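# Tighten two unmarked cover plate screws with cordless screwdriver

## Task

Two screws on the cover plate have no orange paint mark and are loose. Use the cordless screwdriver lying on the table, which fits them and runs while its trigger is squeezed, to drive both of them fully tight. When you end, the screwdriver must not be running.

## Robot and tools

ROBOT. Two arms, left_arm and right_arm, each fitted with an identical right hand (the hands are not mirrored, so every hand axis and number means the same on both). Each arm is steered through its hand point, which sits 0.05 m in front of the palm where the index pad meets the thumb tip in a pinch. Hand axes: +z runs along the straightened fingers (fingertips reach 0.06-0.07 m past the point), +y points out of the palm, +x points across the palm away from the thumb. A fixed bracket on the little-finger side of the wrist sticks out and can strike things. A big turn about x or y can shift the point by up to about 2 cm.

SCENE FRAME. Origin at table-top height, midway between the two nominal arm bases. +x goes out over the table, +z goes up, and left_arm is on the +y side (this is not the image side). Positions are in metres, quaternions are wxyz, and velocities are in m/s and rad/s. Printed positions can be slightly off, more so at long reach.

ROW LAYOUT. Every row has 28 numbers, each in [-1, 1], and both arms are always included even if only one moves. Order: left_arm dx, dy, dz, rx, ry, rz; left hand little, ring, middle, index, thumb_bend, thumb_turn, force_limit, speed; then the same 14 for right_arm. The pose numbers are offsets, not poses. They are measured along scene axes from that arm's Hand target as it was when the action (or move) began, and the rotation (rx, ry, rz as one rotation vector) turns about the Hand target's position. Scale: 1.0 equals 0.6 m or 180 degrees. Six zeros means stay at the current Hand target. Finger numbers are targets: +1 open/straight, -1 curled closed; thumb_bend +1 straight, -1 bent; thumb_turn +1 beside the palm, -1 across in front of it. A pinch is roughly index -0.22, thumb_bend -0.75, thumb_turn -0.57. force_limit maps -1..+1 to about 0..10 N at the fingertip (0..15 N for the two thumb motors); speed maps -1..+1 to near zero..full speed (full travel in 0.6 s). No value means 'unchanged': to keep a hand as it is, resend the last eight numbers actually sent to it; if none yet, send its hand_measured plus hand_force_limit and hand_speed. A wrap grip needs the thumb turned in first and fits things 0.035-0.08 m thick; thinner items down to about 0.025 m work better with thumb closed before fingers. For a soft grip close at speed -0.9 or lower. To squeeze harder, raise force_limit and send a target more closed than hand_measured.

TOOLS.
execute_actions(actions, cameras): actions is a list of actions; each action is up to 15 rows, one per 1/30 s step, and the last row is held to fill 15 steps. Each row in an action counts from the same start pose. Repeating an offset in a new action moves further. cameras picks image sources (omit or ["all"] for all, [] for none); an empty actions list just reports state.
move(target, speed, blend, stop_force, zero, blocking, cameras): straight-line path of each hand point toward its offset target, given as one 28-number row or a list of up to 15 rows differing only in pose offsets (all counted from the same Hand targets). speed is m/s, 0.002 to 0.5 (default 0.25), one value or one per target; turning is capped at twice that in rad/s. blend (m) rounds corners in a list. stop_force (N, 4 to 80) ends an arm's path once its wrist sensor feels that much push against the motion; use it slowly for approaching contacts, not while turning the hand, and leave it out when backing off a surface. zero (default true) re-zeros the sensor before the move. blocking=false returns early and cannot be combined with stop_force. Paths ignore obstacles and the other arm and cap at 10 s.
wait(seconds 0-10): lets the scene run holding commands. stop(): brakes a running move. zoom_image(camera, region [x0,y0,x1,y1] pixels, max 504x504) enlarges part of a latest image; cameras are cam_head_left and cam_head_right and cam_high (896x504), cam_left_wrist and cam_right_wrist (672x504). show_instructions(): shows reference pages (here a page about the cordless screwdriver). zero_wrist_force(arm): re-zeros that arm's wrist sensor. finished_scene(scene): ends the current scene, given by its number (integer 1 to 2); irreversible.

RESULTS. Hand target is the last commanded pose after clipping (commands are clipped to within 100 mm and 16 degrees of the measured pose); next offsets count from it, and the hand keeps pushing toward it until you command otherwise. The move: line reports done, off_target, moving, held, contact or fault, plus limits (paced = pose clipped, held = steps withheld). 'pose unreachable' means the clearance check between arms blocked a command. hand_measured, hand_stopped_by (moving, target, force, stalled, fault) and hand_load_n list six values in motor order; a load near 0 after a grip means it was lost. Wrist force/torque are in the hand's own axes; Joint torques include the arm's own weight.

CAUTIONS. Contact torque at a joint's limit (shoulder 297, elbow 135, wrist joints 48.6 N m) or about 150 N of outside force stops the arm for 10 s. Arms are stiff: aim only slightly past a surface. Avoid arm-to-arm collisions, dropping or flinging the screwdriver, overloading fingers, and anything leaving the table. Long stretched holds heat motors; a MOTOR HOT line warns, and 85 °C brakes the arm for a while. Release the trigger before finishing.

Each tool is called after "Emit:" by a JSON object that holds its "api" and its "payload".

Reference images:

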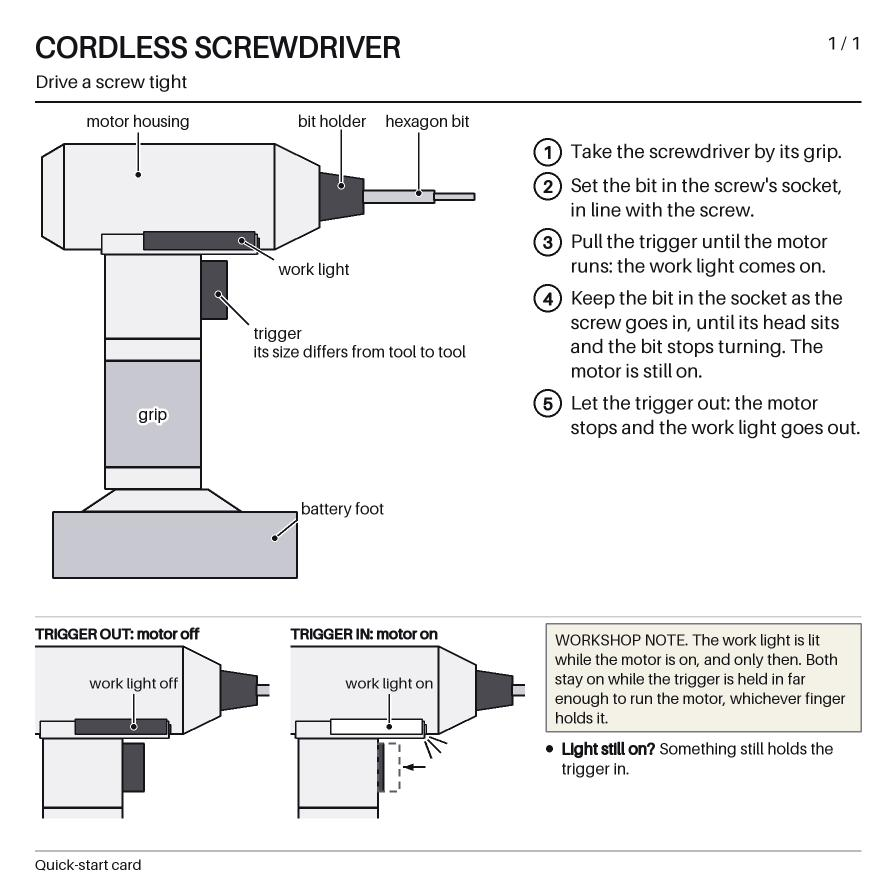

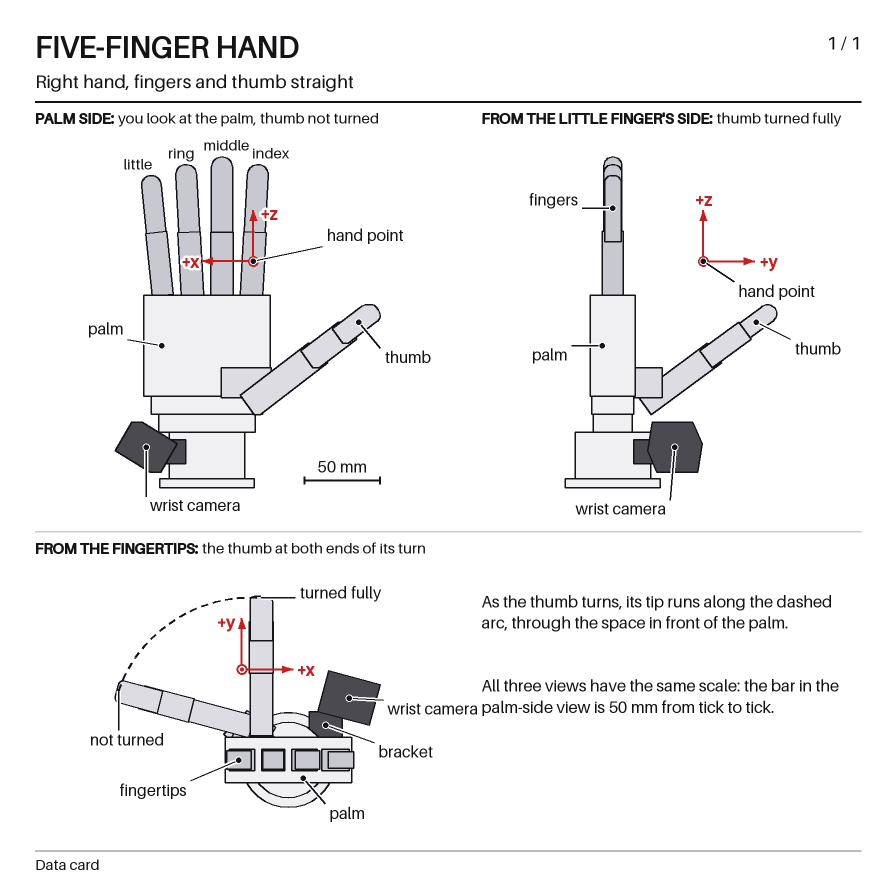

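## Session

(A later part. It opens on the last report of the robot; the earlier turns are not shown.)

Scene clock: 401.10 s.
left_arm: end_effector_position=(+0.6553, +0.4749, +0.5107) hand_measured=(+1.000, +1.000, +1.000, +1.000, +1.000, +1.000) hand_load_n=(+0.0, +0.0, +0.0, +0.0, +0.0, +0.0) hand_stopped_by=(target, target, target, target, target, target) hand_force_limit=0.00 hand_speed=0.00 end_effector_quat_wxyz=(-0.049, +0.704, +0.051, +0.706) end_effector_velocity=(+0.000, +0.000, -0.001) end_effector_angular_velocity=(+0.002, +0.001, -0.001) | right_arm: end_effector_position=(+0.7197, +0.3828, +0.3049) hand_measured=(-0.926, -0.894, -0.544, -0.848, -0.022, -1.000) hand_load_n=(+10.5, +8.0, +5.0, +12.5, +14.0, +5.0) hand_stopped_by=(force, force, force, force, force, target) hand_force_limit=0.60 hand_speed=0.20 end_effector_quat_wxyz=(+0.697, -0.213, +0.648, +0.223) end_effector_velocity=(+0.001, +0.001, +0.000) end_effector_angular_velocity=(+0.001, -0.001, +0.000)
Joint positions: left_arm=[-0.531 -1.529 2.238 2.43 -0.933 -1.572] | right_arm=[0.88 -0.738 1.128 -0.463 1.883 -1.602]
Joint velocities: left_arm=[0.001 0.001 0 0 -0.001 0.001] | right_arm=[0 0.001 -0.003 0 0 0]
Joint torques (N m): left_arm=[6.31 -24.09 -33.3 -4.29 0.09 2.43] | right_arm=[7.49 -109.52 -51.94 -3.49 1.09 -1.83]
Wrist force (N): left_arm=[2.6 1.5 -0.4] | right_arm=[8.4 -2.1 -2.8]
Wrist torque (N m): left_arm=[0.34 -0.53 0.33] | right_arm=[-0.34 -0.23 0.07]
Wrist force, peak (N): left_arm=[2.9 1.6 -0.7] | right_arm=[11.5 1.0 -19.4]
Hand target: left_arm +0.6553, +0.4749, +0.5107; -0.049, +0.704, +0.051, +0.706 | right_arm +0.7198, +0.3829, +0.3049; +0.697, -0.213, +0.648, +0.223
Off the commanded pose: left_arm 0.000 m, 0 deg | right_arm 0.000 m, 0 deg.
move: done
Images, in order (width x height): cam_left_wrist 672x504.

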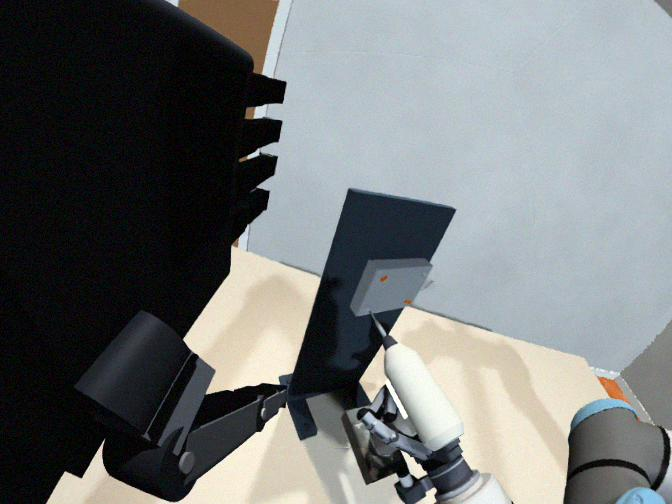

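Emit:
{"api": "move", "payload": {"target": [0,0,0,0,0,0,1,1,1,1,1,1,0,0,0.0137,0.0094,-0.0006,0,0,0,-1,-1,-0.96,-0.9,-0.9,-1,0.6,0.2], "speed": 0.006, "stop_force": 6, "cameras": ["cam_left_wrist"]}}

Emit:
{"api": "wait", "payload": {"seconds": 1.0, "cameras": ["cam_left_wrist"]}}

Emit:
{"api": "zoom_image", "payload": {"camera": "cam_left_wrist", "region": [355, 290, 395, 330]}}

Scene clock: 403.90 s.
left_arm: end_effector_position=(+0.6553, +0.4749, +0.5107) hand_measured=(+1.000, +1.000, +1.000, +1.000, +1.000, +1.000) hand_load_n=(+0.0, +0.0, +0.0, +0.0, +0.0, +0.0) hand_stopped_by=(target, target, target, target, target, target) hand_force_limit=0.00 hand_speed=0.00 end_effector_quat_wxyz=(-0.049, +0.704, +0.051, +0.706) end_effector_velocity=(+0.000, -0.001, -0.001) end_effector_angular_velocity=(+0.003, +0.001, -0.001) | right_arm: end_effector_position=(+0.7255, +0.3868, +0.3046) hand_measured=(-0.926, -0.894, -0.544, -0.848, -0.022, -1.000) hand_load_n=(+10.5, +8.0, +5.0, +12.0, +14.0, +5.0) hand_stopped_by=(force, force, force, force, force, target) hand_force_limit=0.60 hand_speed=0.20 end_effector_quat_wxyz=(+0.697, -0.213, +0.648, +0.223) end_effector_velocity=(+0.000, +0.000, +0.000) end_effector_angular_velocity=(+0.000, +0.000, +0.000)
Joint positions: left_arm=[-0.531 -1.529 2.238 2.43 -0.933 -1.572] | right_arm=[0.878 -0.727 1.108 -0.454 1.881 -1.602]
Joint velocities: left_arm=[-0.001 0.001 0 0 0 0.002] | right_arm=[0 0 0 0 0 0]
Joint torques (N m): left_arm=[3.27 -21.27 -31.71 -4.36 -0.09 2.23] | right_arm=[1.18 -128.32 -52.27 -6.61 2.67 0.79]
Wrist force (N): left_arm=[2.7 1.5 -0.2] | right_arm=[10.1 0.5 -11.9]
Wrist torque (N m): left_arm=[0.34 -0.54 0.33] | right_arm=[-0.07 -0.34 0.11]
Wrist force, peak (N): left_arm=[2.9 1.8 0.0] | right_arm=[10.9 1.4 -21.2]
Hand target: left_arm +0.6553, +0.4749, +0.5107; -0.049, +0.704, +0.051, +0.706 | right_arm +0.7255, +0.3868, +0.3046; +0.697, -0.213, +0.648, +0.223
Off the commanded pose: left_arm 0.000 m, 0 deg | right_arm 0.003 m, 0 deg.
move: contact (right_arm)
Images, in order (width x height): cam_left_wrist 672x504.

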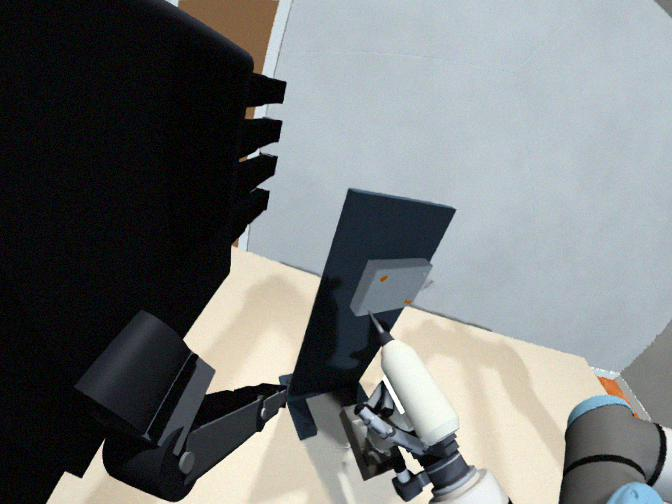

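Scene clock: 404.90 s.
left_arm: end_effector_position=(+0.6553, +0.4749, +0.5107) hand_measured=(+1.000, +1.000, +1.000, +1.000, +1.000, +1.000) hand_load_n=(+0.0, +0.0, +0.0, +0.5, +0.0, +0.0) hand_stopped_by=(target, target, target, target, target, target) hand_force_limit=0.00 hand_speed=0.00 end_effector_quat_wxyz=(-0.049, +0.704, +0.051, +0.706) end_effector_velocity=(+0.000, +0.000, +0.000) end_effector_angular_velocity=(+0.000, -0.001, +0.000) | right_arm: end_effector_position=(+0.7255, +0.3868, +0.3046) hand_measured=(-0.926, -0.894, -0.544, -0.848, -0.022, -1.000) hand_load_n=(+10.5, +7.5, +5.0, +12.0, +14.0, +5.0) hand_stopped_by=(force, force, force, force, force, target) hand_force_limit=0.60 hand_speed=0.20 end_effector_quat_wxyz=(+0.697, -0.213, +0.648, +0.223) end_effector_velocity=(+0.000, +0.000, +0.000) end_effector_angular_velocity=(+0.000, +0.000, +0.000)
Joint positions: left_arm=[-0.531 -1.529 2.238 2.43 -0.933 -1.572] | right_arm=[0.878 -0.727 1.108 -0.454 1.881 -1.602]
Joint velocities: left_arm=[0 -0.001 0 0 0 0] | right_arm=[0 0 0 0 0 0]
Joint torques (N m): left_arm=[3.5 -21.71 -31.6 -4.27 -0.21 2.35] | right_arm=[0.8 -124.79 -51.6 -5.78 2.43 -0.11]
Wrist force (N): left_arm=[2.6 1.7 -0.6] | right_arm=[10.3 0.1 -13.5]
Wrist torque (N m): left_arm=[0.40 -0.51 0.33] | right_arm=[-0.12 -0.26 0.07]
Wrist force, peak (N): left_arm=[2.8 1.5 0.1] | right_arm=[10.3 0.1 -13.5]
Hand target: left_arm +0.6553, +0.4749, +0.5107; -0.049, +0.704, +0.051, +0.706 | right_arm +0.7255, +0.3868, +0.3046; +0.697, -0.213, +0.648, +0.223
Off the commanded pose: left_arm 0.000 m, 0 deg | right_arm 0.003 m, 0 deg.
wait: 1.00 s; at rest by 0.17 s
Images, in order (width x height): cam_left_wrist 672x504.

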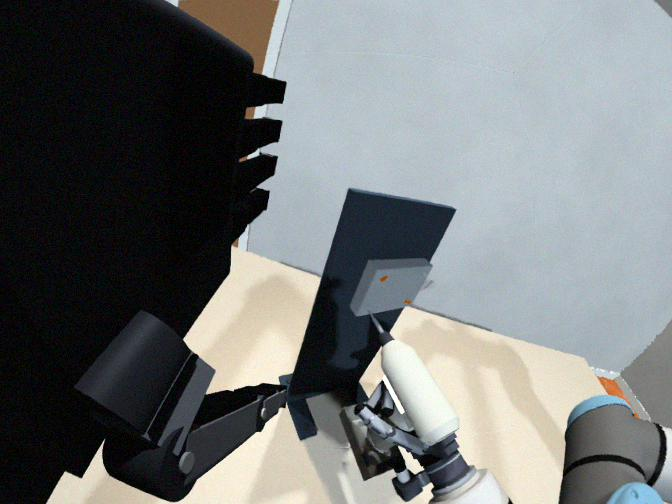

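Scaled by 12.600 from the camera's 672x504 image, which has a finer 960x720 frame.

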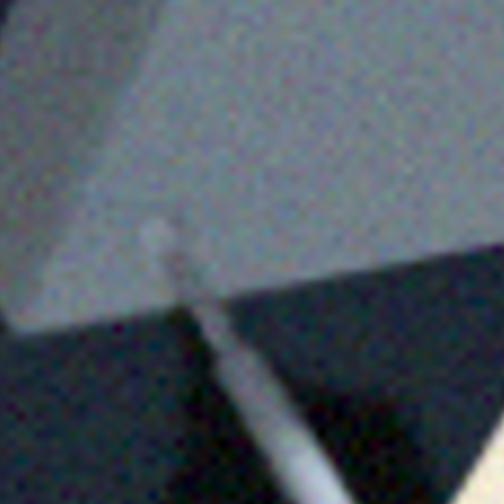

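Emit:
{"api": "move", "payload": {"target": [0,0,0,0,0,0,1,1,1,1,1,1,0,0,-0.0007,0.0011,0.0007,0,0,0,-1,-1,-0.96,-0.9,-0.9,-1,0.6,0.2], "speed": 0.004, "cameras": []}}

Emit:
{"api": "move", "payload": {"target": [0,0,0,0,0,0,1,1,1,1,1,1,0,0,0.0041,0.0028,-0.0002,0,0,0,-1,-1,-0.96,-0.9,-0.9,-1,0.6,0.2], "speed": 0.003, "stop_force": 4, "cameras": ["cam_left_wrist"]}}

Emit:
{"api": "zoom_image", "payload": {"camera": "cam_left_wrist", "region": [355, 290, 395, 330]}}

Scene clock: 406.10 s.
left_arm: end_effector_position=(+0.6553, +0.4749, +0.5107) hand_measured=(+1.000, +1.000, +1.000, +1.000, +1.000, +1.000) hand_load_n=(+0.0, +0.0, +0.0, +0.0, +0.0, +0.0) hand_stopped_by=(target, target, target, target, target, target) hand_force_limit=0.00 hand_speed=0.00 end_effector_quat_wxyz=(-0.049, +0.704, +0.051, +0.706) end_effector_velocity=(+0.000, +0.000, +0.000) end_effector_angular_velocity=(+0.000, +0.000, +0.000) | right_arm: end_effector_position=(+0.7250, +0.3875, +0.3050) hand_measured=(-0.926, -0.894, -0.544, -0.848, -0.022, -1.000) hand_load_n=(+9.0, +7.0, +3.5, +12.0, +14.0, +6.0) hand_stopped_by=(force, force, force, force, force, target) hand_force_limit=0.60 hand_speed=0.20 end_effector_quat_wxyz=(+0.697, -0.213, +0.648, +0.223) end_effector_velocity=(+0.000, +0.000, +0.001) end_effector_angular_velocity=(+0.001, +0.000, +0.000)
Joint positions: left_arm=[-0.531 -1.529 2.238 2.43 -0.933 -1.572] | right_arm=[0.878 -0.727 1.107 -0.453 1.881 -1.602]
Joint velocities: left_arm=[0 0 0 0 0.001 0] | right_arm=[0 0 0 0 0 0]
Joint torques (N m): left_arm=[7 -24.18 -33.29 -4.23 -0.35 1.98] | right_arm=[-0.66 -121.84 -53.22 -6.21 1.98 -0.79]
Wrist force (N): left_arm=[2.6 1.6 -0.2] | right_arm=[12.0 -1.3 -16.7]
Wrist torque (N m): left_arm=[0.35 -0.53 0.33] | right_arm=[0.19 -0.07 0.17]
Wrist force, peak (N): left_arm=[2.7 1.8 -0.5] | right_arm=[12.4 -1.4 -17.1]
Hand target: left_arm +0.6553, +0.4749, +0.5107; -0.049, +0.704, +0.051, +0.706 | right_arm +0.7250, +0.3875, +0.3050; +0.697, -0.213, +0.648, +0.223
Off the commanded pose: left_arm 0.000 m, 0 deg | right_arm 0.000 m, 0 deg.
move: done
No camera images: "cameras" was empty.

Scene clock: 407.17 s.
left_arm: end_effector_position=(+0.6553, +0.4749, +0.5107) hand_measured=(+1.000, +1.000, +1.000, +1.000, +1.000, +1.000) hand_load_n=(+0.0, +0.0, +0.0, +0.0, +0.0, +0.0) hand_stopped_by=(target, target, target, target, target, target) hand_force_limit=0.00 hand_speed=0.00 end_effector_quat_wxyz=(-0.049, +0.704, +0.051, +0.706) end_effector_velocity=(+0.000, +0.000, +0.000) end_effector_angular_velocity=(+0.001, +0.001, +0.000) | right_arm: end_effector_position=(+0.7252, +0.3877, +0.3050) hand_measured=(-0.926, -0.894, -0.544, -0.848, -0.022, -1.000) hand_load_n=(+9.0, +7.0, +2.5, +11.5, +15.0, +6.0) hand_stopped_by=(force, force, force, force, force, target) hand_force_limit=0.60 hand_speed=0.20 end_effector_quat_wxyz=(+0.697, -0.213, +0.648, +0.223) end_effector_velocity=(+0.000, +0.000, +0.000) end_effector_angular_velocity=(+0.000, +0.000, -0.001)
Joint positions: left_arm=[-0.531 -1.529 2.238 2.43 -0.933 -1.572] | right_arm=[0.878 -0.726 1.106 -0.453 1.881 -1.602]
Joint velocities: left_arm=[0 0 0 0 0 0.001] | right_arm=[0 0 0 0 0 0]
Joint torques (N m): left_arm=[4.88 -21.58 -31.94 -4.43 -0.49 1.85] | right_arm=[-9.93 -123.66 -53.96 -7.58 2.69 -0.74]
Wrist force (N): left_arm=[2.5 1.5 -0.2] | right_arm=[11.5 0.0 -16.1]
Wrist torque (N m): left_arm=[0.34 -0.52 0.33] | right_arm=[0.07 -0.01 0.12]
Wrist force, peak (N): left_arm=[2.8 1.6 -0.3] | right_arm=[13.0 -0.4 -26.6]
Hand target: left_arm +0.6553, +0.4749, +0.5107; -0.049, +0.704, +0.051, +0.706 | right_arm +0.7252, +0.3877, +0.3050; +0.697, -0.213, +0.648, +0.223
Off the commanded pose: left_arm 0.000 m, 0 deg | right_arm 0.003 m, 0 deg.
move: contact (right_arm)
Images, in order (width x height): cam_left_wrist 672x504.

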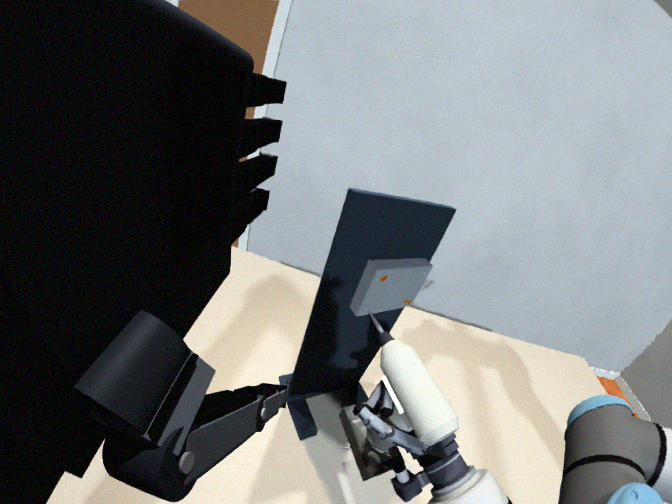

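Scaled by 12.600 from the camera's 672x504 image, which has a finer 960x720 frame.

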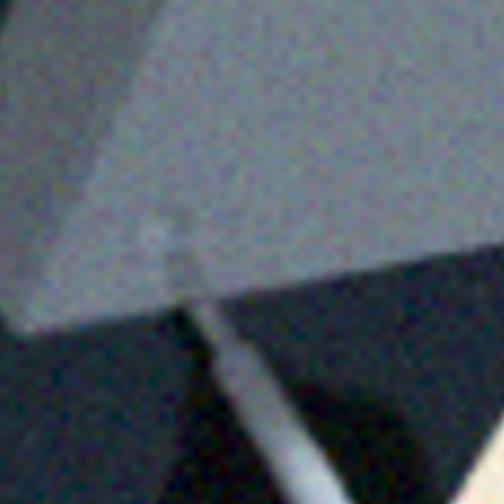

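Emit:
{"api": "move", "payload": {"target": [0,0,0,0,0,0,1,1,1,1,1,1,0,0,-0.010976,-0.007544,0.000504,0,0,0,-1,-1,-0.96,-0.9,-0.9,-1,0.6,0.2], "speed": 0.02, "cameras": ["cam_left_wrist"]}}

Emit:
{"api": "zoom_image", "payload": {"camera": "cam_left_wrist", "region": [355, 290, 395, 330]}}

Emit:
{"api": "zoom_image", "payload": {"camera": "cam_left_wrist", "region": [358, 298, 378, 318]}}

Scene clock: 408.67 s.
left_arm: end_effector_position=(+0.6553, +0.4749, +0.5107) hand_measured=(+1.000, +1.000, +1.000, +1.000, +1.000, +1.000) hand_load_n=(+0.0, +0.0, +0.0, +0.0, +0.0, +0.0) hand_stopped_by=(target, target, target, target, target, target) hand_force_limit=0.00 hand_speed=0.00 end_effector_quat_wxyz=(-0.049, +0.704, +0.051, +0.706) end_effector_velocity=(+0.000, +0.000, +0.000) end_effector_angular_velocity=(-0.001, +0.000, +0.000) | right_arm: end_effector_position=(+0.7185, +0.3831, +0.3053) hand_measured=(-0.926, -0.894, -0.544, -0.848, -0.022, -1.000) hand_load_n=(+9.0, +7.5, +2.5, +12.0, +14.5, +6.5) hand_stopped_by=(force, force, force, force, force, target) hand_force_limit=0.60 hand_speed=0.20 end_effector_quat_wxyz=(+0.697, -0.213, +0.648, +0.223) end_effector_velocity=(+0.001, +0.001, +0.002) end_effector_angular_velocity=(+0.002, -0.002, +0.000)
Joint positions: left_arm=[-0.531 -1.529 2.238 2.43 -0.933 -1.572] | right_arm=[0.881 -0.739 1.128 -0.463 1.884 -1.602]
Joint velocities: left_arm=[0 0 0 0 0 -0.001] | right_arm=[0 0.001 -0.004 0 0 0]
Joint torques (N m): left_arm=[7.41 -22.81 -31.12 -3.97 -0.47 2.52] | right_arm=[7.48 -111.26 -52.02 -3.19 1 -1.78]
Wrist force (N): left_arm=[2.6 1.0 -0.4] | right_arm=[8.1 -2.9 -2.9]
Wrist torque (N m): left_arm=[0.27 -0.51 0.31] | right_arm=[-0.46 -0.18 0.03]
Wrist force, peak (N): left_arm=[2.8 1.8 -0.2] | right_arm=[12.7 -0.2 -23.3]
Hand target: left_arm +0.6553, +0.4749, +0.5107; -0.049, +0.704, +0.051, +0.706 | right_arm +0.7186, +0.3832, +0.3052; +0.697, -0.213, +0.648, +0.223
Off the commanded pose: left_arm 0.000 m, 0 deg | right_arm 0.000 m, 0 deg.
move: done
Images, in order (width x height): cam_left_wrist 672x504.

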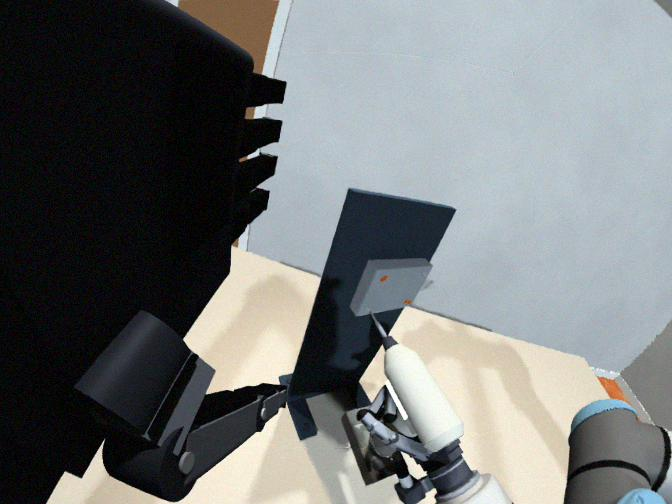

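Scaled by 12.600 from the camera's 672x504 image, which has a finer 960x720 frame.

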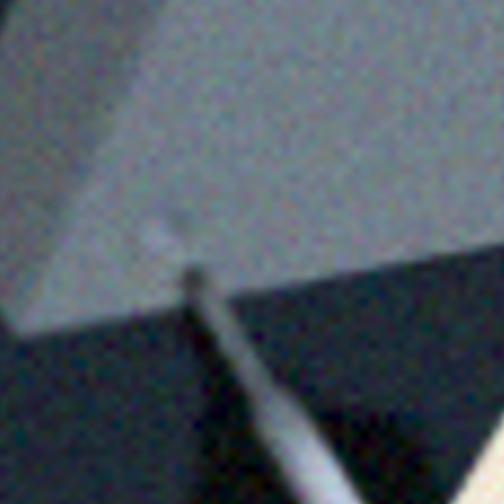

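Scaled by 25.200 from the camera's 672x504 image, which has a finer 960x720 frame.

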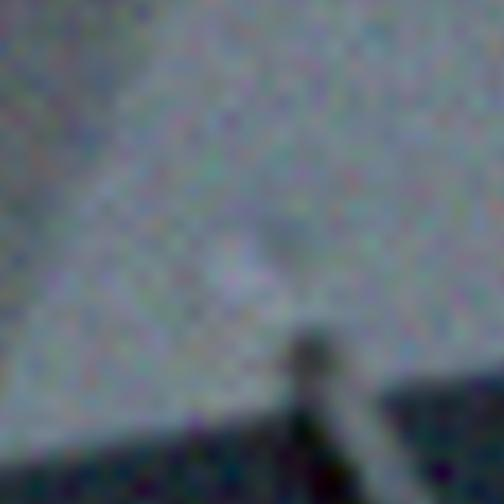

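Emit:
{"api": "move", "payload": {"target": [0,0,0,0,0,0,1,1,1,1,1,1,0,0,0.0151,0.0104,-0.0007,0,0,0,-1,-1,-0.96,-0.9,-0.9,-1,0.6,0.2], "speed": 0.005, "stop_force": 6, "cameras": ["cam_left_wrist"]}}

Emit:
{"api": "zoom_image", "payload": {"camera": "cam_left_wrist", "region": [355, 290, 395, 330]}}

Scene clock: 411.97 s.
left_arm: end_effector_position=(+0.6553, +0.4749, +0.5107) hand_measured=(+1.000, +1.000, +1.000, +1.000, +1.000, +1.000) hand_load_n=(+0.0, +0.0, +0.0, +0.0, +0.0, +0.0) hand_stopped_by=(target, target, target, target, target, target) hand_force_limit=0.00 hand_speed=0.00 end_effector_quat_wxyz=(-0.049, +0.704, +0.051, +0.706) end_effector_velocity=(+0.000, +0.000, +0.000) end_effector_angular_velocity=(+0.000, +0.000, +0.000) | right_arm: end_effector_position=(+0.7251, +0.3877, +0.3049) hand_measured=(-0.926, -0.894, -0.544, -0.848, -0.022, -1.000) hand_load_n=(+9.0, +7.0, +2.5, +11.5, +14.5, +6.0) hand_stopped_by=(force, force, force, force, force, target) hand_force_limit=0.60 hand_speed=0.20 end_effector_quat_wxyz=(+0.696, -0.213, +0.648, +0.223) end_effector_velocity=(+0.000, +0.000, +0.000) end_effector_angular_velocity=(+0.001, +0.000, +0.000)
Joint positions: left_arm=[-0.531 -1.529 2.238 2.43 -0.933 -1.572] | right_arm=[0.878 -0.726 1.106 -0.453 1.881 -1.602]
Joint velocities: left_arm=[-0.001 0 0 0 0 0] | right_arm=[0 0 0 -0.001 0 0]
Joint torques (N m): left_arm=[4.88 -27.73 -30.64 -3.63 -0.43 1.41] | right_arm=[0.76 -125.25 -52.05 -6.84 2.45 0.75]
Wrist force (N): left_arm=[2.8 1.1 -0.2] | right_arm=[11.7 -1.3 -17.3]
Wrist torque (N m): left_arm=[0.28 -0.56 0.33] | right_arm=[0.16 -0.25 0.16]
Wrist force, peak (N): left_arm=[2.9 1.5 0.1] | right_arm=[11.6 -0.8 -22.0]
Hand target: left_arm +0.6553, +0.4749, +0.5107; -0.049, +0.704, +0.051, +0.706 | right_arm +0.7251, +0.3877, +0.3049; +0.696, -0.213, +0.648, +0.223
Off the commanded pose: left_arm 0.000 m, 0 deg | right_arm 0.003 m, 0 deg.
move: contact (right_arm)
Images, in order (width x height): cam_left_wrist 672x504.

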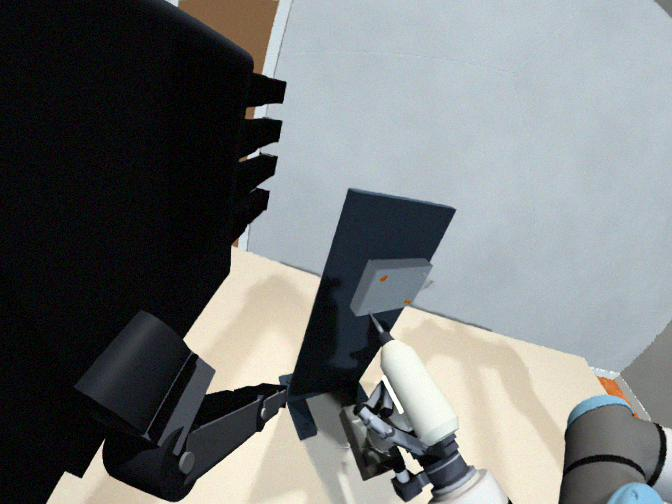

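Scaled by 12.600 from the camera's 672x504 image, which has a finer 960x720 frame.

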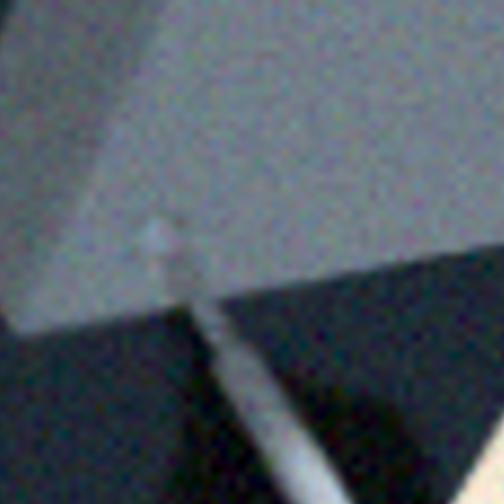

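Emit:
{"api": "zoom_image", "payload": {"camera": "cam_left_wrist", "region": [358, 298, 378, 318]}}

Scaled by 25.200 from the camera's 672x504 image, which has a finer 960x720 frame.

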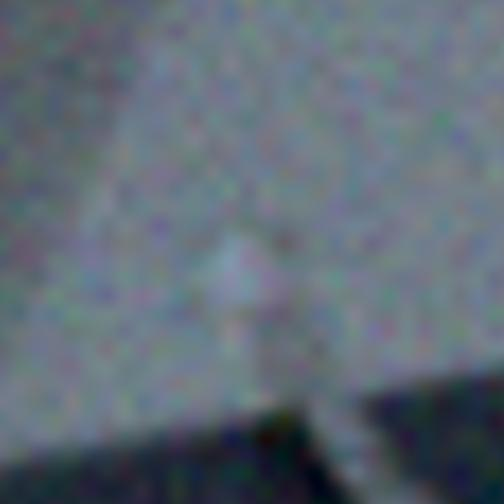

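Emit:
{"api": "move", "payload": {"target": [[0,0,0,0,0,0,1,1,1,1,1,1,0,0,-0.0055,-0.00377,0.00025,0,0,0,-1,-1,-0.96,-0.9,-0.9,-1,0.6,0.2],[0,0,0,0,0,0,1,1,1,1,1,1,0,0,-0.00437,-0.00545,-0.00007,0,0,0,-1,-1,-0.96,-0.9,-0.9,-1,0.6,0.2]], "speed": 0.01, "cameras": []}}

Emit:
{"api": "move", "payload": {"target": [0,0,0,0,0,0,1,1,1,1,1,1,0,0,0.0104,0.00715,-0.0005,0,0,0,-1,-1,-0.96,-0.9,-0.9,-1,0.6,0.2], "speed": 0.005, "stop_force": 5, "cameras": ["cam_left_wrist"]}}

Emit:
{"api": "zoom_image", "payload": {"camera": "cam_left_wrist", "region": [355, 290, 395, 330]}}

Scene clock: 413.20 s.
left_arm: end_effector_position=(+0.6553, +0.4749, +0.5107) hand_measured=(+1.000, +1.000, +1.000, +1.000, +1.000, +1.000) hand_load_n=(+0.0, +0.0, +0.0, +0.0, +0.0, +0.0) hand_stopped_by=(target, target, target, target, target, target) hand_force_limit=0.00 hand_speed=0.00 end_effector_quat_wxyz=(-0.049, +0.704, +0.051, +0.706) end_effector_velocity=(+0.000, +0.000, +0.000) end_effector_angular_velocity=(-0.001, +0.000, +0.000) | right_arm: end_effector_position=(+0.7224, +0.3844, +0.3048) hand_measured=(-0.926, -0.894, -0.544, -0.848, -0.022, -1.000) hand_load_n=(+9.5, +7.0, +3.0, +11.5, +14.5, +6.5) hand_stopped_by=(force, force, force, force, force, target) hand_force_limit=0.60 hand_speed=0.20 end_effector_quat_wxyz=(+0.696, -0.213, +0.648, +0.223) end_effector_velocity=(+0.000, +0.000, +0.001) end_effector_angular_velocity=(+0.001, +0.000, +0.000)
Joint positions: left_arm=[-0.531 -1.529 2.238 2.43 -0.933 -1.572] | right_arm=[0.879 -0.733 1.119 -0.459 1.881 -1.602]
Joint velocities: left_arm=[0 0 0 0 0 0] | right_arm=[0 -0.001 0 0 0 0]
Joint torques (N m): left_arm=[5.73 -22.97 -28.94 -3.77 -0.5 2.25] | right_arm=[-10.25 -121.3 -49.26 -5.75 -0.94 0.86]
Wrist force (N): left_arm=[2.3 1.7 -0.2] | right_arm=[7.9 -2.4 -2.9]
Wrist torque (N m): left_arm=[0.37 -0.49 0.32] | right_arm=[-0.38 -0.16 0.03]
Wrist force, peak (N): left_arm=[2.8 1.5 -0.2] | right_arm=[11.7 -1.7 -17.7]
Hand target: left_arm +0.6553, +0.4749, +0.5107; -0.049, +0.704, +0.051, +0.706 | right_arm +0.7225, +0.3844, +0.3048; +0.696, -0.213, +0.648, +0.223
Off the commanded pose: left_arm 0.000 m, 0 deg | right_arm 0.000 m, 0 deg.
move: done
No camera images: "cameras" was empty.

Scene clock: 414.97 s.
left_arm: end_effector_position=(+0.6553, +0.4749, +0.5107) hand_measured=(+1.000, +1.000, +1.000, +1.000, +1.000, +1.000) hand_load_n=(+0.0, +0.0, +0.0, +0.0, +0.5, +0.0) hand_stopped_by=(target, target, target, target, target, target) hand_force_limit=0.00 hand_speed=0.00 end_effector_quat_wxyz=(-0.049, +0.704, +0.051, +0.706) end_effector_velocity=(+0.000, +0.000, +0.000) end_effector_angular_velocity=(+0.000, +0.001, +0.000) | right_arm: end_effector_position=(+0.7254, +0.3864, +0.3047) hand_measured=(-0.926, -0.894, -0.544, -0.848, -0.022, -1.000) hand_load_n=(+10.0, +7.5, +2.5, +11.5, +14.5, +5.5) hand_stopped_by=(force, force, force, force, force, target) hand_force_limit=0.60 hand_speed=0.20 end_effector_quat_wxyz=(+0.696, -0.213, +0.648, +0.223) end_effector_velocity=(+0.000, +0.000, +0.000) end_effector_angular_velocity=(+0.001, -0.001, +0.000)
Joint positions: left_arm=[-0.531 -1.529 2.238 2.43 -0.933 -1.572] | right_arm=[0.877 -0.728 1.109 -0.454 1.88 -1.602]
Joint velocities: left_arm=[0.001 0 0 0.001 -0.001 -0.001] | right_arm=[0 0 0 -0.001 0 0]
Joint torques (N m): left_arm=[7.74 -26.08 -29.53 -4.48 -0.37 1.94] | right_arm=[0.21 -129.57 -43.58 -6.59 2.45 1.89]
Wrist force (N): left_arm=[2.3 1.6 -0.4] | right_arm=[8.7 -1.2 -5.7]
Wrist torque (N m): left_arm=[0.36 -0.48 0.31] | right_arm=[-0.34 -0.22 0.06]
Wrist force, peak (N): left_arm=[2.7 1.5 -0.2] | right_arm=[9.5 0.8 -11.6]
Hand target: left_arm +0.6553, +0.4749, +0.5107; -0.049, +0.704, +0.051, +0.706 | right_arm +0.7254, +0.3864, +0.3047; +0.696, -0.213, +0.648, +0.223
Off the commanded pose: left_arm 0.000 m, 0 deg | right_arm 0.004 m, 0 deg.
move: contact (right_arm)
Images, in order (width x height): cam_left_wrist 672x504.

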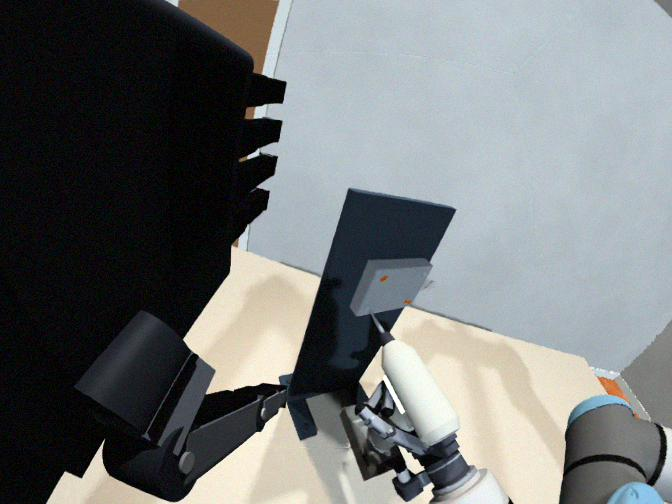

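Scaled by 12.600 from the camera's 672x504 image, which has a finer 960x720 frame.

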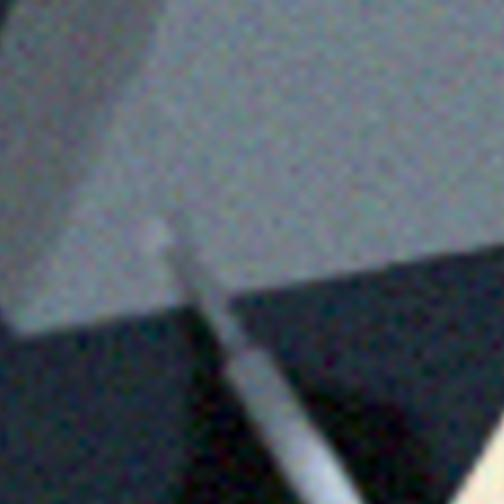

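Emit:
{"api": "move", "payload": {"target": [0,0,0,0,0,0,1,1,1,1,1,1,0,0,0.0055,0.00377,-0.00025,0,0,0,-1,-1,-0.96,-0.9,-0.9,-1,0.6,0.2], "speed": 0.004, "stop_force": 6, "zero": false, "cameras": ["cam_left_wrist"]}}

Emit:
{"api": "zoom_image", "payload": {"camera": "cam_left_wrist", "region": [355, 290, 395, 330]}}

Scene clock: 415.90 s.
left_arm: end_effector_position=(+0.6553, +0.4749, +0.5107) hand_measured=(+1.000, +1.000, +1.000, +1.000, +1.000, +1.000) hand_load_n=(+0.0, +0.0, +0.0, +0.0, +0.0, +0.0) hand_stopped_by=(target, target, target, target, target, target) hand_force_limit=0.00 hand_speed=0.00 end_effector_quat_wxyz=(-0.049, +0.704, +0.051, +0.706) end_effector_velocity=(+0.000, +0.000, +0.001) end_effector_angular_velocity=(-0.001, -0.001, +0.000) | right_arm: end_effector_position=(+0.7255, +0.3864, +0.3047) hand_measured=(-0.926, -0.894, -0.544, -0.848, -0.022, -1.000) hand_load_n=(+9.5, +7.5, +2.5, +11.0, +14.5, +6.0) hand_stopped_by=(force, force, force, force, force, target) hand_force_limit=0.60 hand_speed=0.20 end_effector_quat_wxyz=(+0.697, -0.213, +0.648, +0.223) end_effector_velocity=(+0.000, +0.000, +0.001) end_effector_angular_velocity=(+0.000, +0.000, +0.000)
Joint positions: left_arm=[-0.531 -1.529 2.238 2.43 -0.933 -1.572] | right_arm=[0.877 -0.728 1.109 -0.454 1.88 -1.602]
Joint velocities: left_arm=[0 -0.001 0 0 0 -0.001] | right_arm=[0 -0.001 0 0.001 0 0]
Joint torques (N m): left_arm=[5.78 -21.11 -28.53 -3.49 -0.23 2.72] | right_arm=[-0.65 -128.56 -43.69 -6.91 1.27 2.03]
Wrist force (N): left_arm=[2.2 1.4 -0.2] | right_arm=[9.4 -0.7 -7.5]
Wrist torque (N m): left_arm=[0.32 -0.48 0.30] | right_arm=[-0.34 -0.21 0.07]
Wrist force, peak (N): left_arm=[2.9 1.3 0.0] | right_arm=[9.4 0.3 -11.8]
Hand target: left_arm +0.6553, +0.4749, +0.5107; -0.049, +0.704, +0.051, +0.706 | right_arm +0.7255, +0.3864, +0.3047; +0.697, -0.213, +0.648, +0.223
Off the commanded pose: left_arm 0.000 m, 0 deg | right_arm 0.004 m, 0 deg.
move: contact (right_arm)
Images, in order (width x height): cam_left_wrist 672x504.

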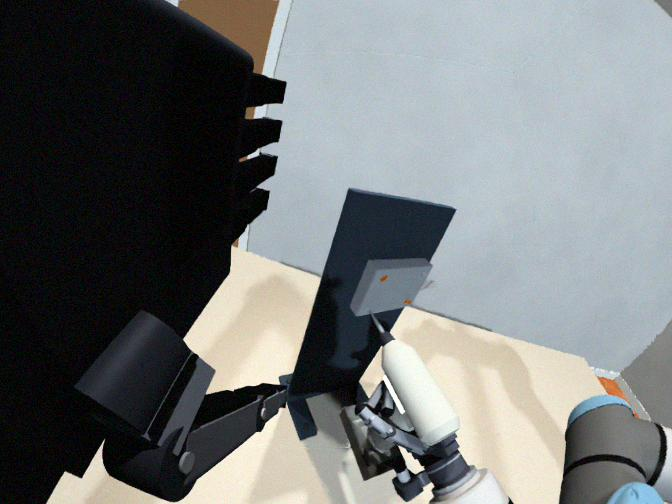

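Scaled by 12.600 from the camera's 672x504 image, which has a finer 960x720 frame.

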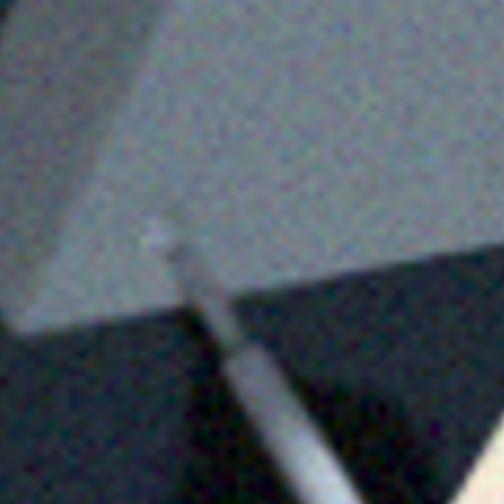

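Emit:
{"api": "move", "payload": {"target": [[0,0,0,0,0,0,1,1,1,1,1,1,0,0,-0.00275,-0.00189,0.00013,0,0,0,-1,-1,-0.96,-0.9,-0.9,-1,0.6,0.2],[0,0,0,0,0,0,1,1,1,1,1,1,0,0,-0.00213,-0.0028,0.00023,0,0,0,-1,-1,-0.96,-0.9,-0.9,-1,0.6,0.2]], "speed": 0.01, "cameras": []}}

Emit:
{"api": "move", "payload": {"target": [0,0,0,0,0,0,1,1,1,1,1,1,0,0,0.0083,0.0057,-0.0004,0,0,0,-1,-1,-0.96,-0.9,-0.9,-1,0.6,0.2], "speed": 0.004, "stop_force": 5, "cameras": []}}

Scene clock: 417.03 s.
left_arm: end_effector_position=(+0.6553, +0.4749, +0.5107) hand_measured=(+1.000, +1.000, +1.000, +1.000, +1.000, +1.000) hand_load_n=(+0.0, +0.0, +0.0, +0.0, +0.0, +0.0) hand_stopped_by=(target, target, target, target, target, target) hand_force_limit=0.00 hand_speed=0.00 end_effector_quat_wxyz=(-0.049, +0.704, +0.051, +0.706) end_effector_velocity=(+0.000, +0.000, +0.000) end_effector_angular_velocity=(+0.000, +0.000, +0.000) | right_arm: end_effector_position=(+0.7240, +0.3848, +0.3049) hand_measured=(-0.926, -0.894, -0.544, -0.848, -0.022, -1.000) hand_load_n=(+10.0, +7.5, +2.5, +11.0, +14.5, +6.0) hand_stopped_by=(force, force, force, force, force, target) hand_force_limit=0.60 hand_speed=0.20 end_effector_quat_wxyz=(+0.697, -0.213, +0.648, +0.223) end_effector_velocity=(+0.000, +0.000, +0.002) end_effector_angular_velocity=(+0.001, -0.001, +0.000)
Joint positions: left_arm=[-0.531 -1.529 2.238 2.43 -0.933 -1.572] | right_arm=[0.877 -0.731 1.116 -0.457 1.88 -1.602]
Joint velocities: left_arm=[0 -0.001 0 0.001 0 0] | right_arm=[0 -0.002 0 0.001 0 0]
Joint torques (N m): left_arm=[6.46 -25.53 -28.71 -3.59 -0.51 1.96] | right_arm=[-14.91 -123.46 -44.65 -6.56 -1.63 0.59]
Wrist force (N): left_arm=[2.6 1.7 -0.6] | right_arm=[8.2 -2.4 -2.6]
Wrist torque (N m): left_arm=[0.40 -0.51 0.34] | right_arm=[-0.39 -0.21 0.05]
Wrist force, peak (N): left_arm=[2.6 1.7 -0.6] | right_arm=[9.3 -0.7 -7.8]
Hand target: left_arm +0.6553, +0.4749, +0.5107; -0.049, +0.704, +0.051, +0.706 | right_arm +0.7242, +0.3848, +0.3048; +0.697, -0.213, +0.648, +0.223
Off the commanded pose: left_arm 0.000 m, 0 deg | right_arm 0.000 m, 0 deg.
move: done
No camera images: "cameras" was empty.

Scene clock: 418.60 s.
left_arm: end_effector_position=(+0.6553, +0.4749, +0.5107) hand_measured=(+1.000, +1.000, +1.000, +1.000, +1.000, +1.000) hand_load_n=(+0.0, +0.0, +0.0, +0.0, +0.0, +0.0) hand_stopped_by=(target, target, target, target, target, target) hand_force_limit=0.00 hand_speed=0.00 end_effector_quat_wxyz=(-0.049, +0.704, +0.051, +0.706) end_effector_velocity=(+0.000, +0.000, +0.000) end_effector_angular_velocity=(+0.000, +0.000, +0.000) | right_arm: end_effector_position=(+0.7258, +0.3859, +0.3048) hand_measured=(-0.926, -0.894, -0.544, -0.848, -0.022, -1.000) hand_load_n=(+9.5, +7.5, +3.0, +11.0, +14.5, +6.0) hand_stopped_by=(force, force, force, force, force, target) hand_force_limit=0.60 hand_speed=0.20 end_effector_quat_wxyz=(+0.697, -0.213, +0.648, +0.223) end_effector_velocity=(+0.000, +0.000, +0.001) end_effector_angular_velocity=(+0.001, +0.000, +0.000)
Joint positions: left_arm=[-0.531 -1.529 2.238 2.43 -0.933 -1.572] | right_arm=[0.877 -0.728 1.11 -0.455 1.88 -1.602]
Joint velocities: left_arm=[0 0 0 0 0 0] | right_arm=[0 -0.001 0 0 0 0]
Joint torques (N m): left_arm=[6.81 -24.83 -27.58 -3.3 -0.34 2.3] | right_arm=[-1.58 -128.46 -45.14 -6.34 2.15 0.78]
Wrist force (N): left_arm=[2.6 1.5 -0.3] | right_arm=[9.1 -0.9 -8.4]
Wrist torque (N m): left_arm=[0.34 -0.52 0.33] | right_arm=[-0.28 -0.24 0.05]
Wrist force, peak (N): left_arm=[2.8 1.5 -0.3] | right_arm=[10.1 1.1 -13.4]
Hand target: left_arm +0.6553, +0.4749, +0.5107; -0.049, +0.704, +0.051, +0.706 | right_arm +0.7258, +0.3859, +0.3048; +0.697, -0.213, +0.648, +0.223
Off the commanded pose: left_arm 0.000 m, 0 deg | right_arm 0.004 m, 0 deg.
move: contact (right_arm)
No camera images: "cameras" was empty.

Emit:
{"api": "move", "payload": {"target": [[0,0,0,0,0,0,1,1,1,1,1,1,0,0,-0.00275,-0.00189,0.00013,0,0,0,-1,-1,-0.96,-0.9,-0.9,-1,0.6,0.2],[0,0,0,0,0,0,1,1,1,1,1,1,0,0,-0.00275,-0.00179,0.00146,0,0,0,-1,-1,-0.96,-0.9,-0.9,-1,0.6,0.2]], "speed": 0.01, "cameras": []}}

Emit:
{"api": "move", "payload": {"target": [0,0,0,0,0,0,1,1,1,1,1,1,0,0,0.0083,0.0057,-0.0004,0,0,0,-1,-1,-0.96,-0.9,-0.9,-1,0.6,0.2], "speed": 0.004, "stop_force": 5, "cameras": ["cam_left_wrist"]}}

Emit:
{"api": "zoom_image", "payload": {"camera": "cam_left_wrist", "region": [358, 298, 378, 318]}}

Scene clock: 419.53 s.
left_arm: end_effector_position=(+0.6553, +0.4749, +0.5107) hand_measured=(+1.000, +1.000, +1.000, +1.000, +1.000, +1.000) hand_load_n=(+0.0, +0.0, +0.0, +0.0, +0.0, +0.0) hand_stopped_by=(target, target, target, target, target, target) hand_force_limit=0.00 hand_speed=0.00 end_effector_quat_wxyz=(-0.049, +0.704, +0.051, +0.706) end_effector_velocity=(+0.000, +0.001, +0.000) end_effector_angular_velocity=(+0.000, +0.000, +0.001) | right_arm: end_effector_position=(+0.7241, +0.3848, +0.3057) hand_measured=(-0.926, -0.894, -0.544, -0.848, -0.022, -1.000) hand_load_n=(+10.0, +7.5, +3.0, +11.0, +14.5, +6.0) hand_stopped_by=(force, force, force, force, force, target) hand_force_limit=0.60 hand_speed=0.20 end_effector_quat_wxyz=(+0.697, -0.213, +0.648, +0.223) end_effector_velocity=(+0.000, +0.000, +0.000) end_effector_angular_velocity=(+0.000, +0.000, +0.000)
Joint positions: left_arm=[-0.531 -1.529 2.238 2.43 -0.933 -1.572] | right_arm=[0.877 -0.732 1.115 -0.456 1.88 -1.602]
Joint velocities: left_arm=[0.001 0 0 0 0 0] | right_arm=[0 0 0 0 0 0]
Joint torques (N m): left_arm=[6.79 -24.59 -29.11 -3.87 -0.24 2.54] | right_arm=[15.18 -125.78 -52.62 -1.96 2.13 -0.77]
Wrist force (N): left_arm=[2.3 1.4 -0.6] | right_arm=[8.3 -2.4 -2.8]
Wrist torque (N m): left_arm=[0.35 -0.47 0.31] | right_arm=[-0.39 -0.22 0.06]
Wrist force, peak (N): left_arm=[2.5 1.8 -0.3] | right_arm=[9.4 -0.5 -8.8]
Hand target: left_arm +0.6553, +0.4749, +0.5107; -0.049, +0.704, +0.051, +0.706 | right_arm +0.7241, +0.3848, +0.3056; +0.697, -0.213, +0.648, +0.223
Off the commanded pose: left_arm 0.000 m, 0 deg | right_arm 0.000 m, 0 deg.
move: done
No camera images: "cameras" was empty.

Scene clock: 421.07 s.
left_arm: end_effector_position=(+0.6553, +0.4749, +0.5107) hand_measured=(+1.000, +1.000, +1.000, +1.000, +1.000, +1.000) hand_load_n=(+0.0, +0.0, +0.0, +0.0, +0.0, +0.0) hand_stopped_by=(target, target, target, target, target, target) hand_force_limit=0.00 hand_speed=0.00 end_effector_quat_wxyz=(-0.049, +0.704, +0.051, +0.706) end_effector_velocity=(+0.000, -0.001, +0.000) end_effector_angular_velocity=(-0.001, +0.000, -0.001) | right_arm: end_effector_position=(+0.7257, +0.3859, +0.3056) hand_measured=(-0.926, -0.894, -0.544, -0.848, -0.022, -1.000) hand_load_n=(+10.0, +7.5, +2.5, +11.0, +14.5, +5.5) hand_stopped_by=(force, force, force, force, force, target) hand_force_limit=0.60 hand_speed=0.20 end_effector_quat_wxyz=(+0.697, -0.213, +0.648, +0.223) end_effector_velocity=(+0.000, +0.000, +0.001) end_effector_angular_velocity=(+0.001, -0.001, +0.000)
Joint positions: left_arm=[-0.531 -1.529 2.238 2.43 -0.933 -1.572] | right_arm=[0.877 -0.729 1.11 -0.454 1.88 -1.602]
Joint velocities: left_arm=[-0.001 0 0 0 0 -0.001] | right_arm=[0 -0.001 0 -0.001 0 0]
Joint torques (N m): left_arm=[4.6 -22.72 -27.31 -3.93 -0.49 2.24] | right_arm=[5.11 -129.72 -44.52 -7.07 2.28 0.5]
Wrist force (N): left_arm=[2.6 1.4 -0.2] | right_arm=[8.9 -1.9 -8.7]
Wrist torque (N m): left_arm=[0.33 -0.54 0.33] | right_arm=[-0.22 -0.24 0.06]
Wrist force, peak (N): left_arm=[2.5 1.8 -0.6] | right_arm=[10.5 -0.5 -15.8]
Hand target: left_arm +0.6553, +0.4749, +0.5107; -0.049, +0.704, +0.051, +0.706 | right_arm +0.7257, +0.3859, +0.3056; +0.697, -0.213, +0.648, +0.223
Off the commanded pose: left_arm 0.000 m, 0 deg | right_arm 0.004 m, 0 deg.
move: contact (right_arm)
Images, in order (width x height): cam_left_wrist 672x504.

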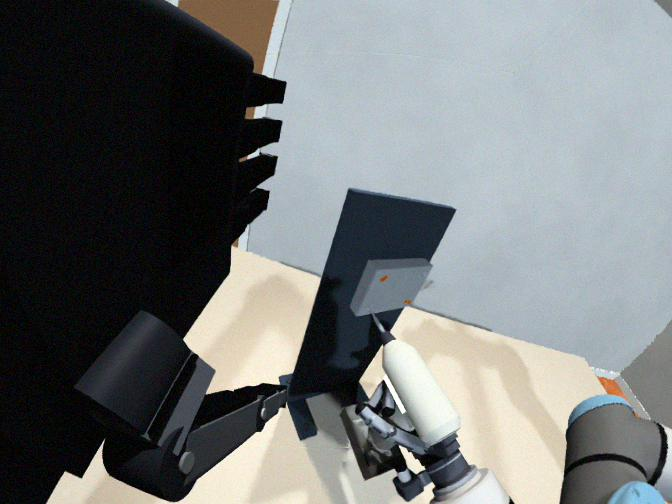

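Scaled by 25.200 from the camera's 672x504 image, which has a finer 960x720 frame.

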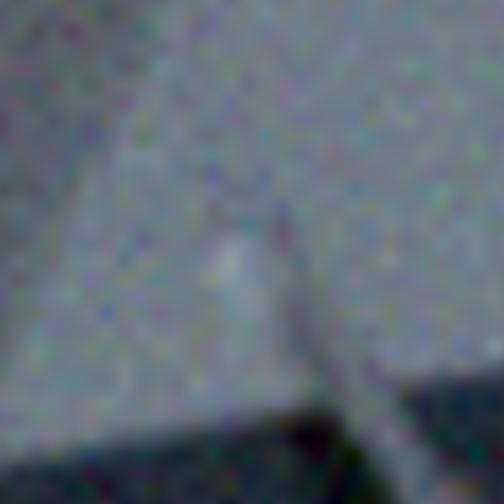

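Emit:
{"api": "move", "payload": {"target": [[0,0,0,0,0,0,1,1,1,1,1,1,0,0,-0.00275,-0.00189,0.00013,0,0,0,-1,-1,-0.96,-0.9,-0.9,-1,0.6,0.2],[0,0,0,0,0,0,1,1,1,1,1,1,0,0,-0.0035,-0.00076,0.00051,0,0,0,-1,-1,-0.96,-0.9,-0.9,-1,0.6,0.2]], "speed": 0.01, "cameras": []}}

Emit:
{"api": "move", "payload": {"target": [0,0,0,0,0,0,1,1,1,1,1,1,0,0,0.0083,0.0057,-0.0004,0,0,0,-1,-1,-0.96,-0.9,-0.9,-1,0.6,0.2], "speed": 0.004, "stop_force": 5, "cameras": ["cam_left_wrist"]}}

Emit:
{"api": "zoom_image", "payload": {"camera": "cam_left_wrist", "region": [358, 298, 378, 318]}}

Scene clock: 422.20 s.
left_arm: end_effector_position=(+0.6553, +0.4749, +0.5107) hand_measured=(+1.000, +1.000, +1.000, +1.000, +1.000, +1.000) hand_load_n=(+0.0, +0.0, +0.0, +0.0, +0.0, +0.0) hand_stopped_by=(target, target, target, target, target, target) hand_force_limit=0.00 hand_speed=0.00 end_effector_quat_wxyz=(-0.049, +0.704, +0.051, +0.706) end_effector_velocity=(+0.000, +0.000, +0.000) end_effector_angular_velocity=(+0.001, +0.000, +0.000) | right_arm: end_effector_position=(+0.7235, +0.3855, +0.3060) hand_measured=(-0.926, -0.894, -0.544, -0.848, -0.022, -1.000) hand_load_n=(+10.0, +7.5, +2.5, +11.5, +14.5, +6.0) hand_stopped_by=(force, force, force, force, force, target) hand_force_limit=0.60 hand_speed=0.20 end_effector_quat_wxyz=(+0.697, -0.213, +0.648, +0.223) end_effector_velocity=(+0.000, +0.000, +0.002) end_effector_angular_velocity=(+0.001, -0.001, +0.000)
Joint positions: left_arm=[-0.531 -1.529 2.238 2.43 -0.933 -1.572] | right_arm=[0.878 -0.732 1.114 -0.455 1.881 -1.602]
Joint velocities: left_arm=[0 -0.001 0 0 0 0.002] | right_arm=[0 -0.002 0 0 0 0]
Joint torques (N m): left_arm=[8.09 -25.84 -26.45 -3.63 -0.57 1.87] | right_arm=[6.84 -111.57 -49.32 -1.9 1.45 -2.08]
Wrist force (N): left_arm=[2.6 1.4 -0.5] | right_arm=[7.7 -2.4 -2.6]
Wrist torque (N m): left_arm=[0.34 -0.51 0.32] | right_arm=[-0.40 -0.14 0.02]
Wrist force, peak (N): left_arm=[2.6 1.7 -0.4] | right_arm=[9.3 -1.7 -8.6]
Hand target: left_arm +0.6553, +0.4749, +0.5107; -0.049, +0.704, +0.051, +0.706 | right_arm +0.7236, +0.3855, +0.3059; +0.697, -0.213, +0.648, +0.223
Off the commanded pose: left_arm 0.000 m, 0 deg | right_arm 0.000 m, 0 deg.
move: done
No camera images: "cameras" was empty.

Scene clock: 423.77 s.
left_arm: end_effector_position=(+0.6553, +0.4749, +0.5107) hand_measured=(+1.000, +1.000, +1.000, +1.000, +1.000, +1.000) hand_load_n=(-0.5, +0.0, +0.0, +0.0, +0.0, +0.0) hand_stopped_by=(target, target, target, target, target, target) hand_force_limit=0.00 hand_speed=0.00 end_effector_quat_wxyz=(-0.049, +0.704, +0.051, +0.706) end_effector_velocity=(+0.000, +0.000, -0.001) end_effector_angular_velocity=(+0.000, +0.001, +0.000) | right_arm: end_effector_position=(+0.7252, +0.3866, +0.3058) hand_measured=(-0.926, -0.894, -0.544, -0.848, -0.022, -1.000) hand_load_n=(+10.0, +7.5, +3.0, +11.0, +14.5, +6.0) hand_stopped_by=(force, force, force, force, force, target) hand_force_limit=0.60 hand_speed=0.20 end_effector_quat_wxyz=(+0.697, -0.213, +0.648, +0.223) end_effector_velocity=(+0.000, +0.000, -0.002) end_effector_angular_velocity=(-0.001, +0.001, +0.000)
Joint positions: left_arm=[-0.531 -1.529 2.238 2.43 -0.933 -1.572] | right_arm=[0.878 -0.728 1.108 -0.453 1.88 -1.602]
Joint velocities: left_arm=[0 0.001 0 0 0 0] | right_arm=[0 0.002 0 -0.001 0 0]
Joint torques (N m): left_arm=[8.92 -26.57 -25.69 -3.17 -0.65 1.5] | right_arm=[2.48 -129.98 -44.78 -7.02 2.37 -0.89]
Wrist force (N): left_arm=[2.9 1.8 -0.7] | right_arm=[8.9 -1.6 -10.0]
Wrist torque (N m): left_arm=[0.41 -0.55 0.35] | right_arm=[-0.13 -0.22 0.06]
Wrist force, peak (N): left_arm=[2.9 1.8 -0.7] | right_arm=[10.8 -0.1 -16.3]
Hand target: left_arm +0.6553, +0.4749, +0.5107; -0.049, +0.704, +0.051, +0.706 | right_arm +0.7252, +0.3866, +0.3058; +0.697, -0.213, +0.648, +0.223
Off the commanded pose: left_arm 0.000 m, 0 deg | right_arm 0.004 m, 0 deg.
move: contact (right_arm)
Images, in order (width x height): cam_left_wrist 672x504.

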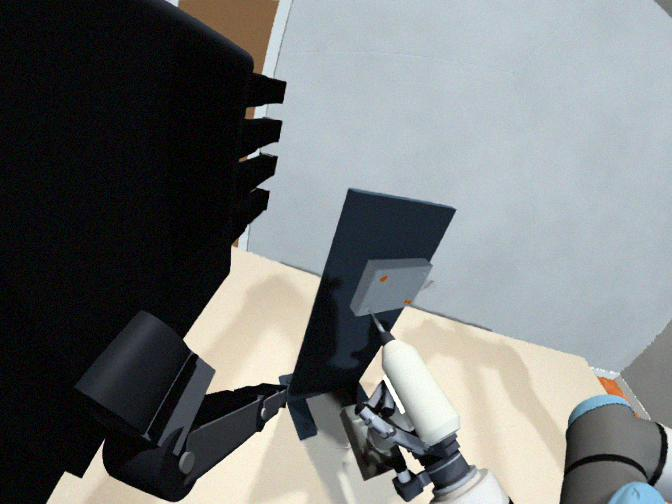

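Scaled by 25.200 from the camera's 672x504 image, which has a finer 960x720 frame.

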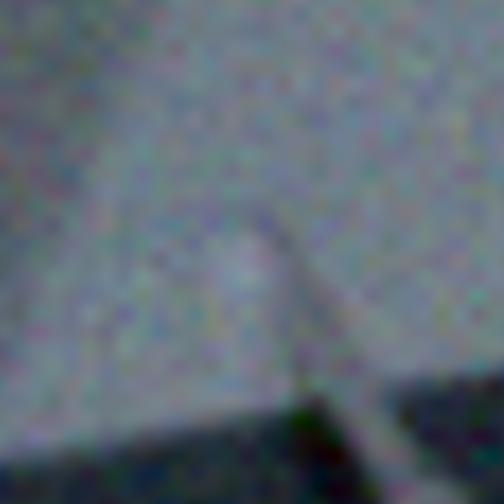

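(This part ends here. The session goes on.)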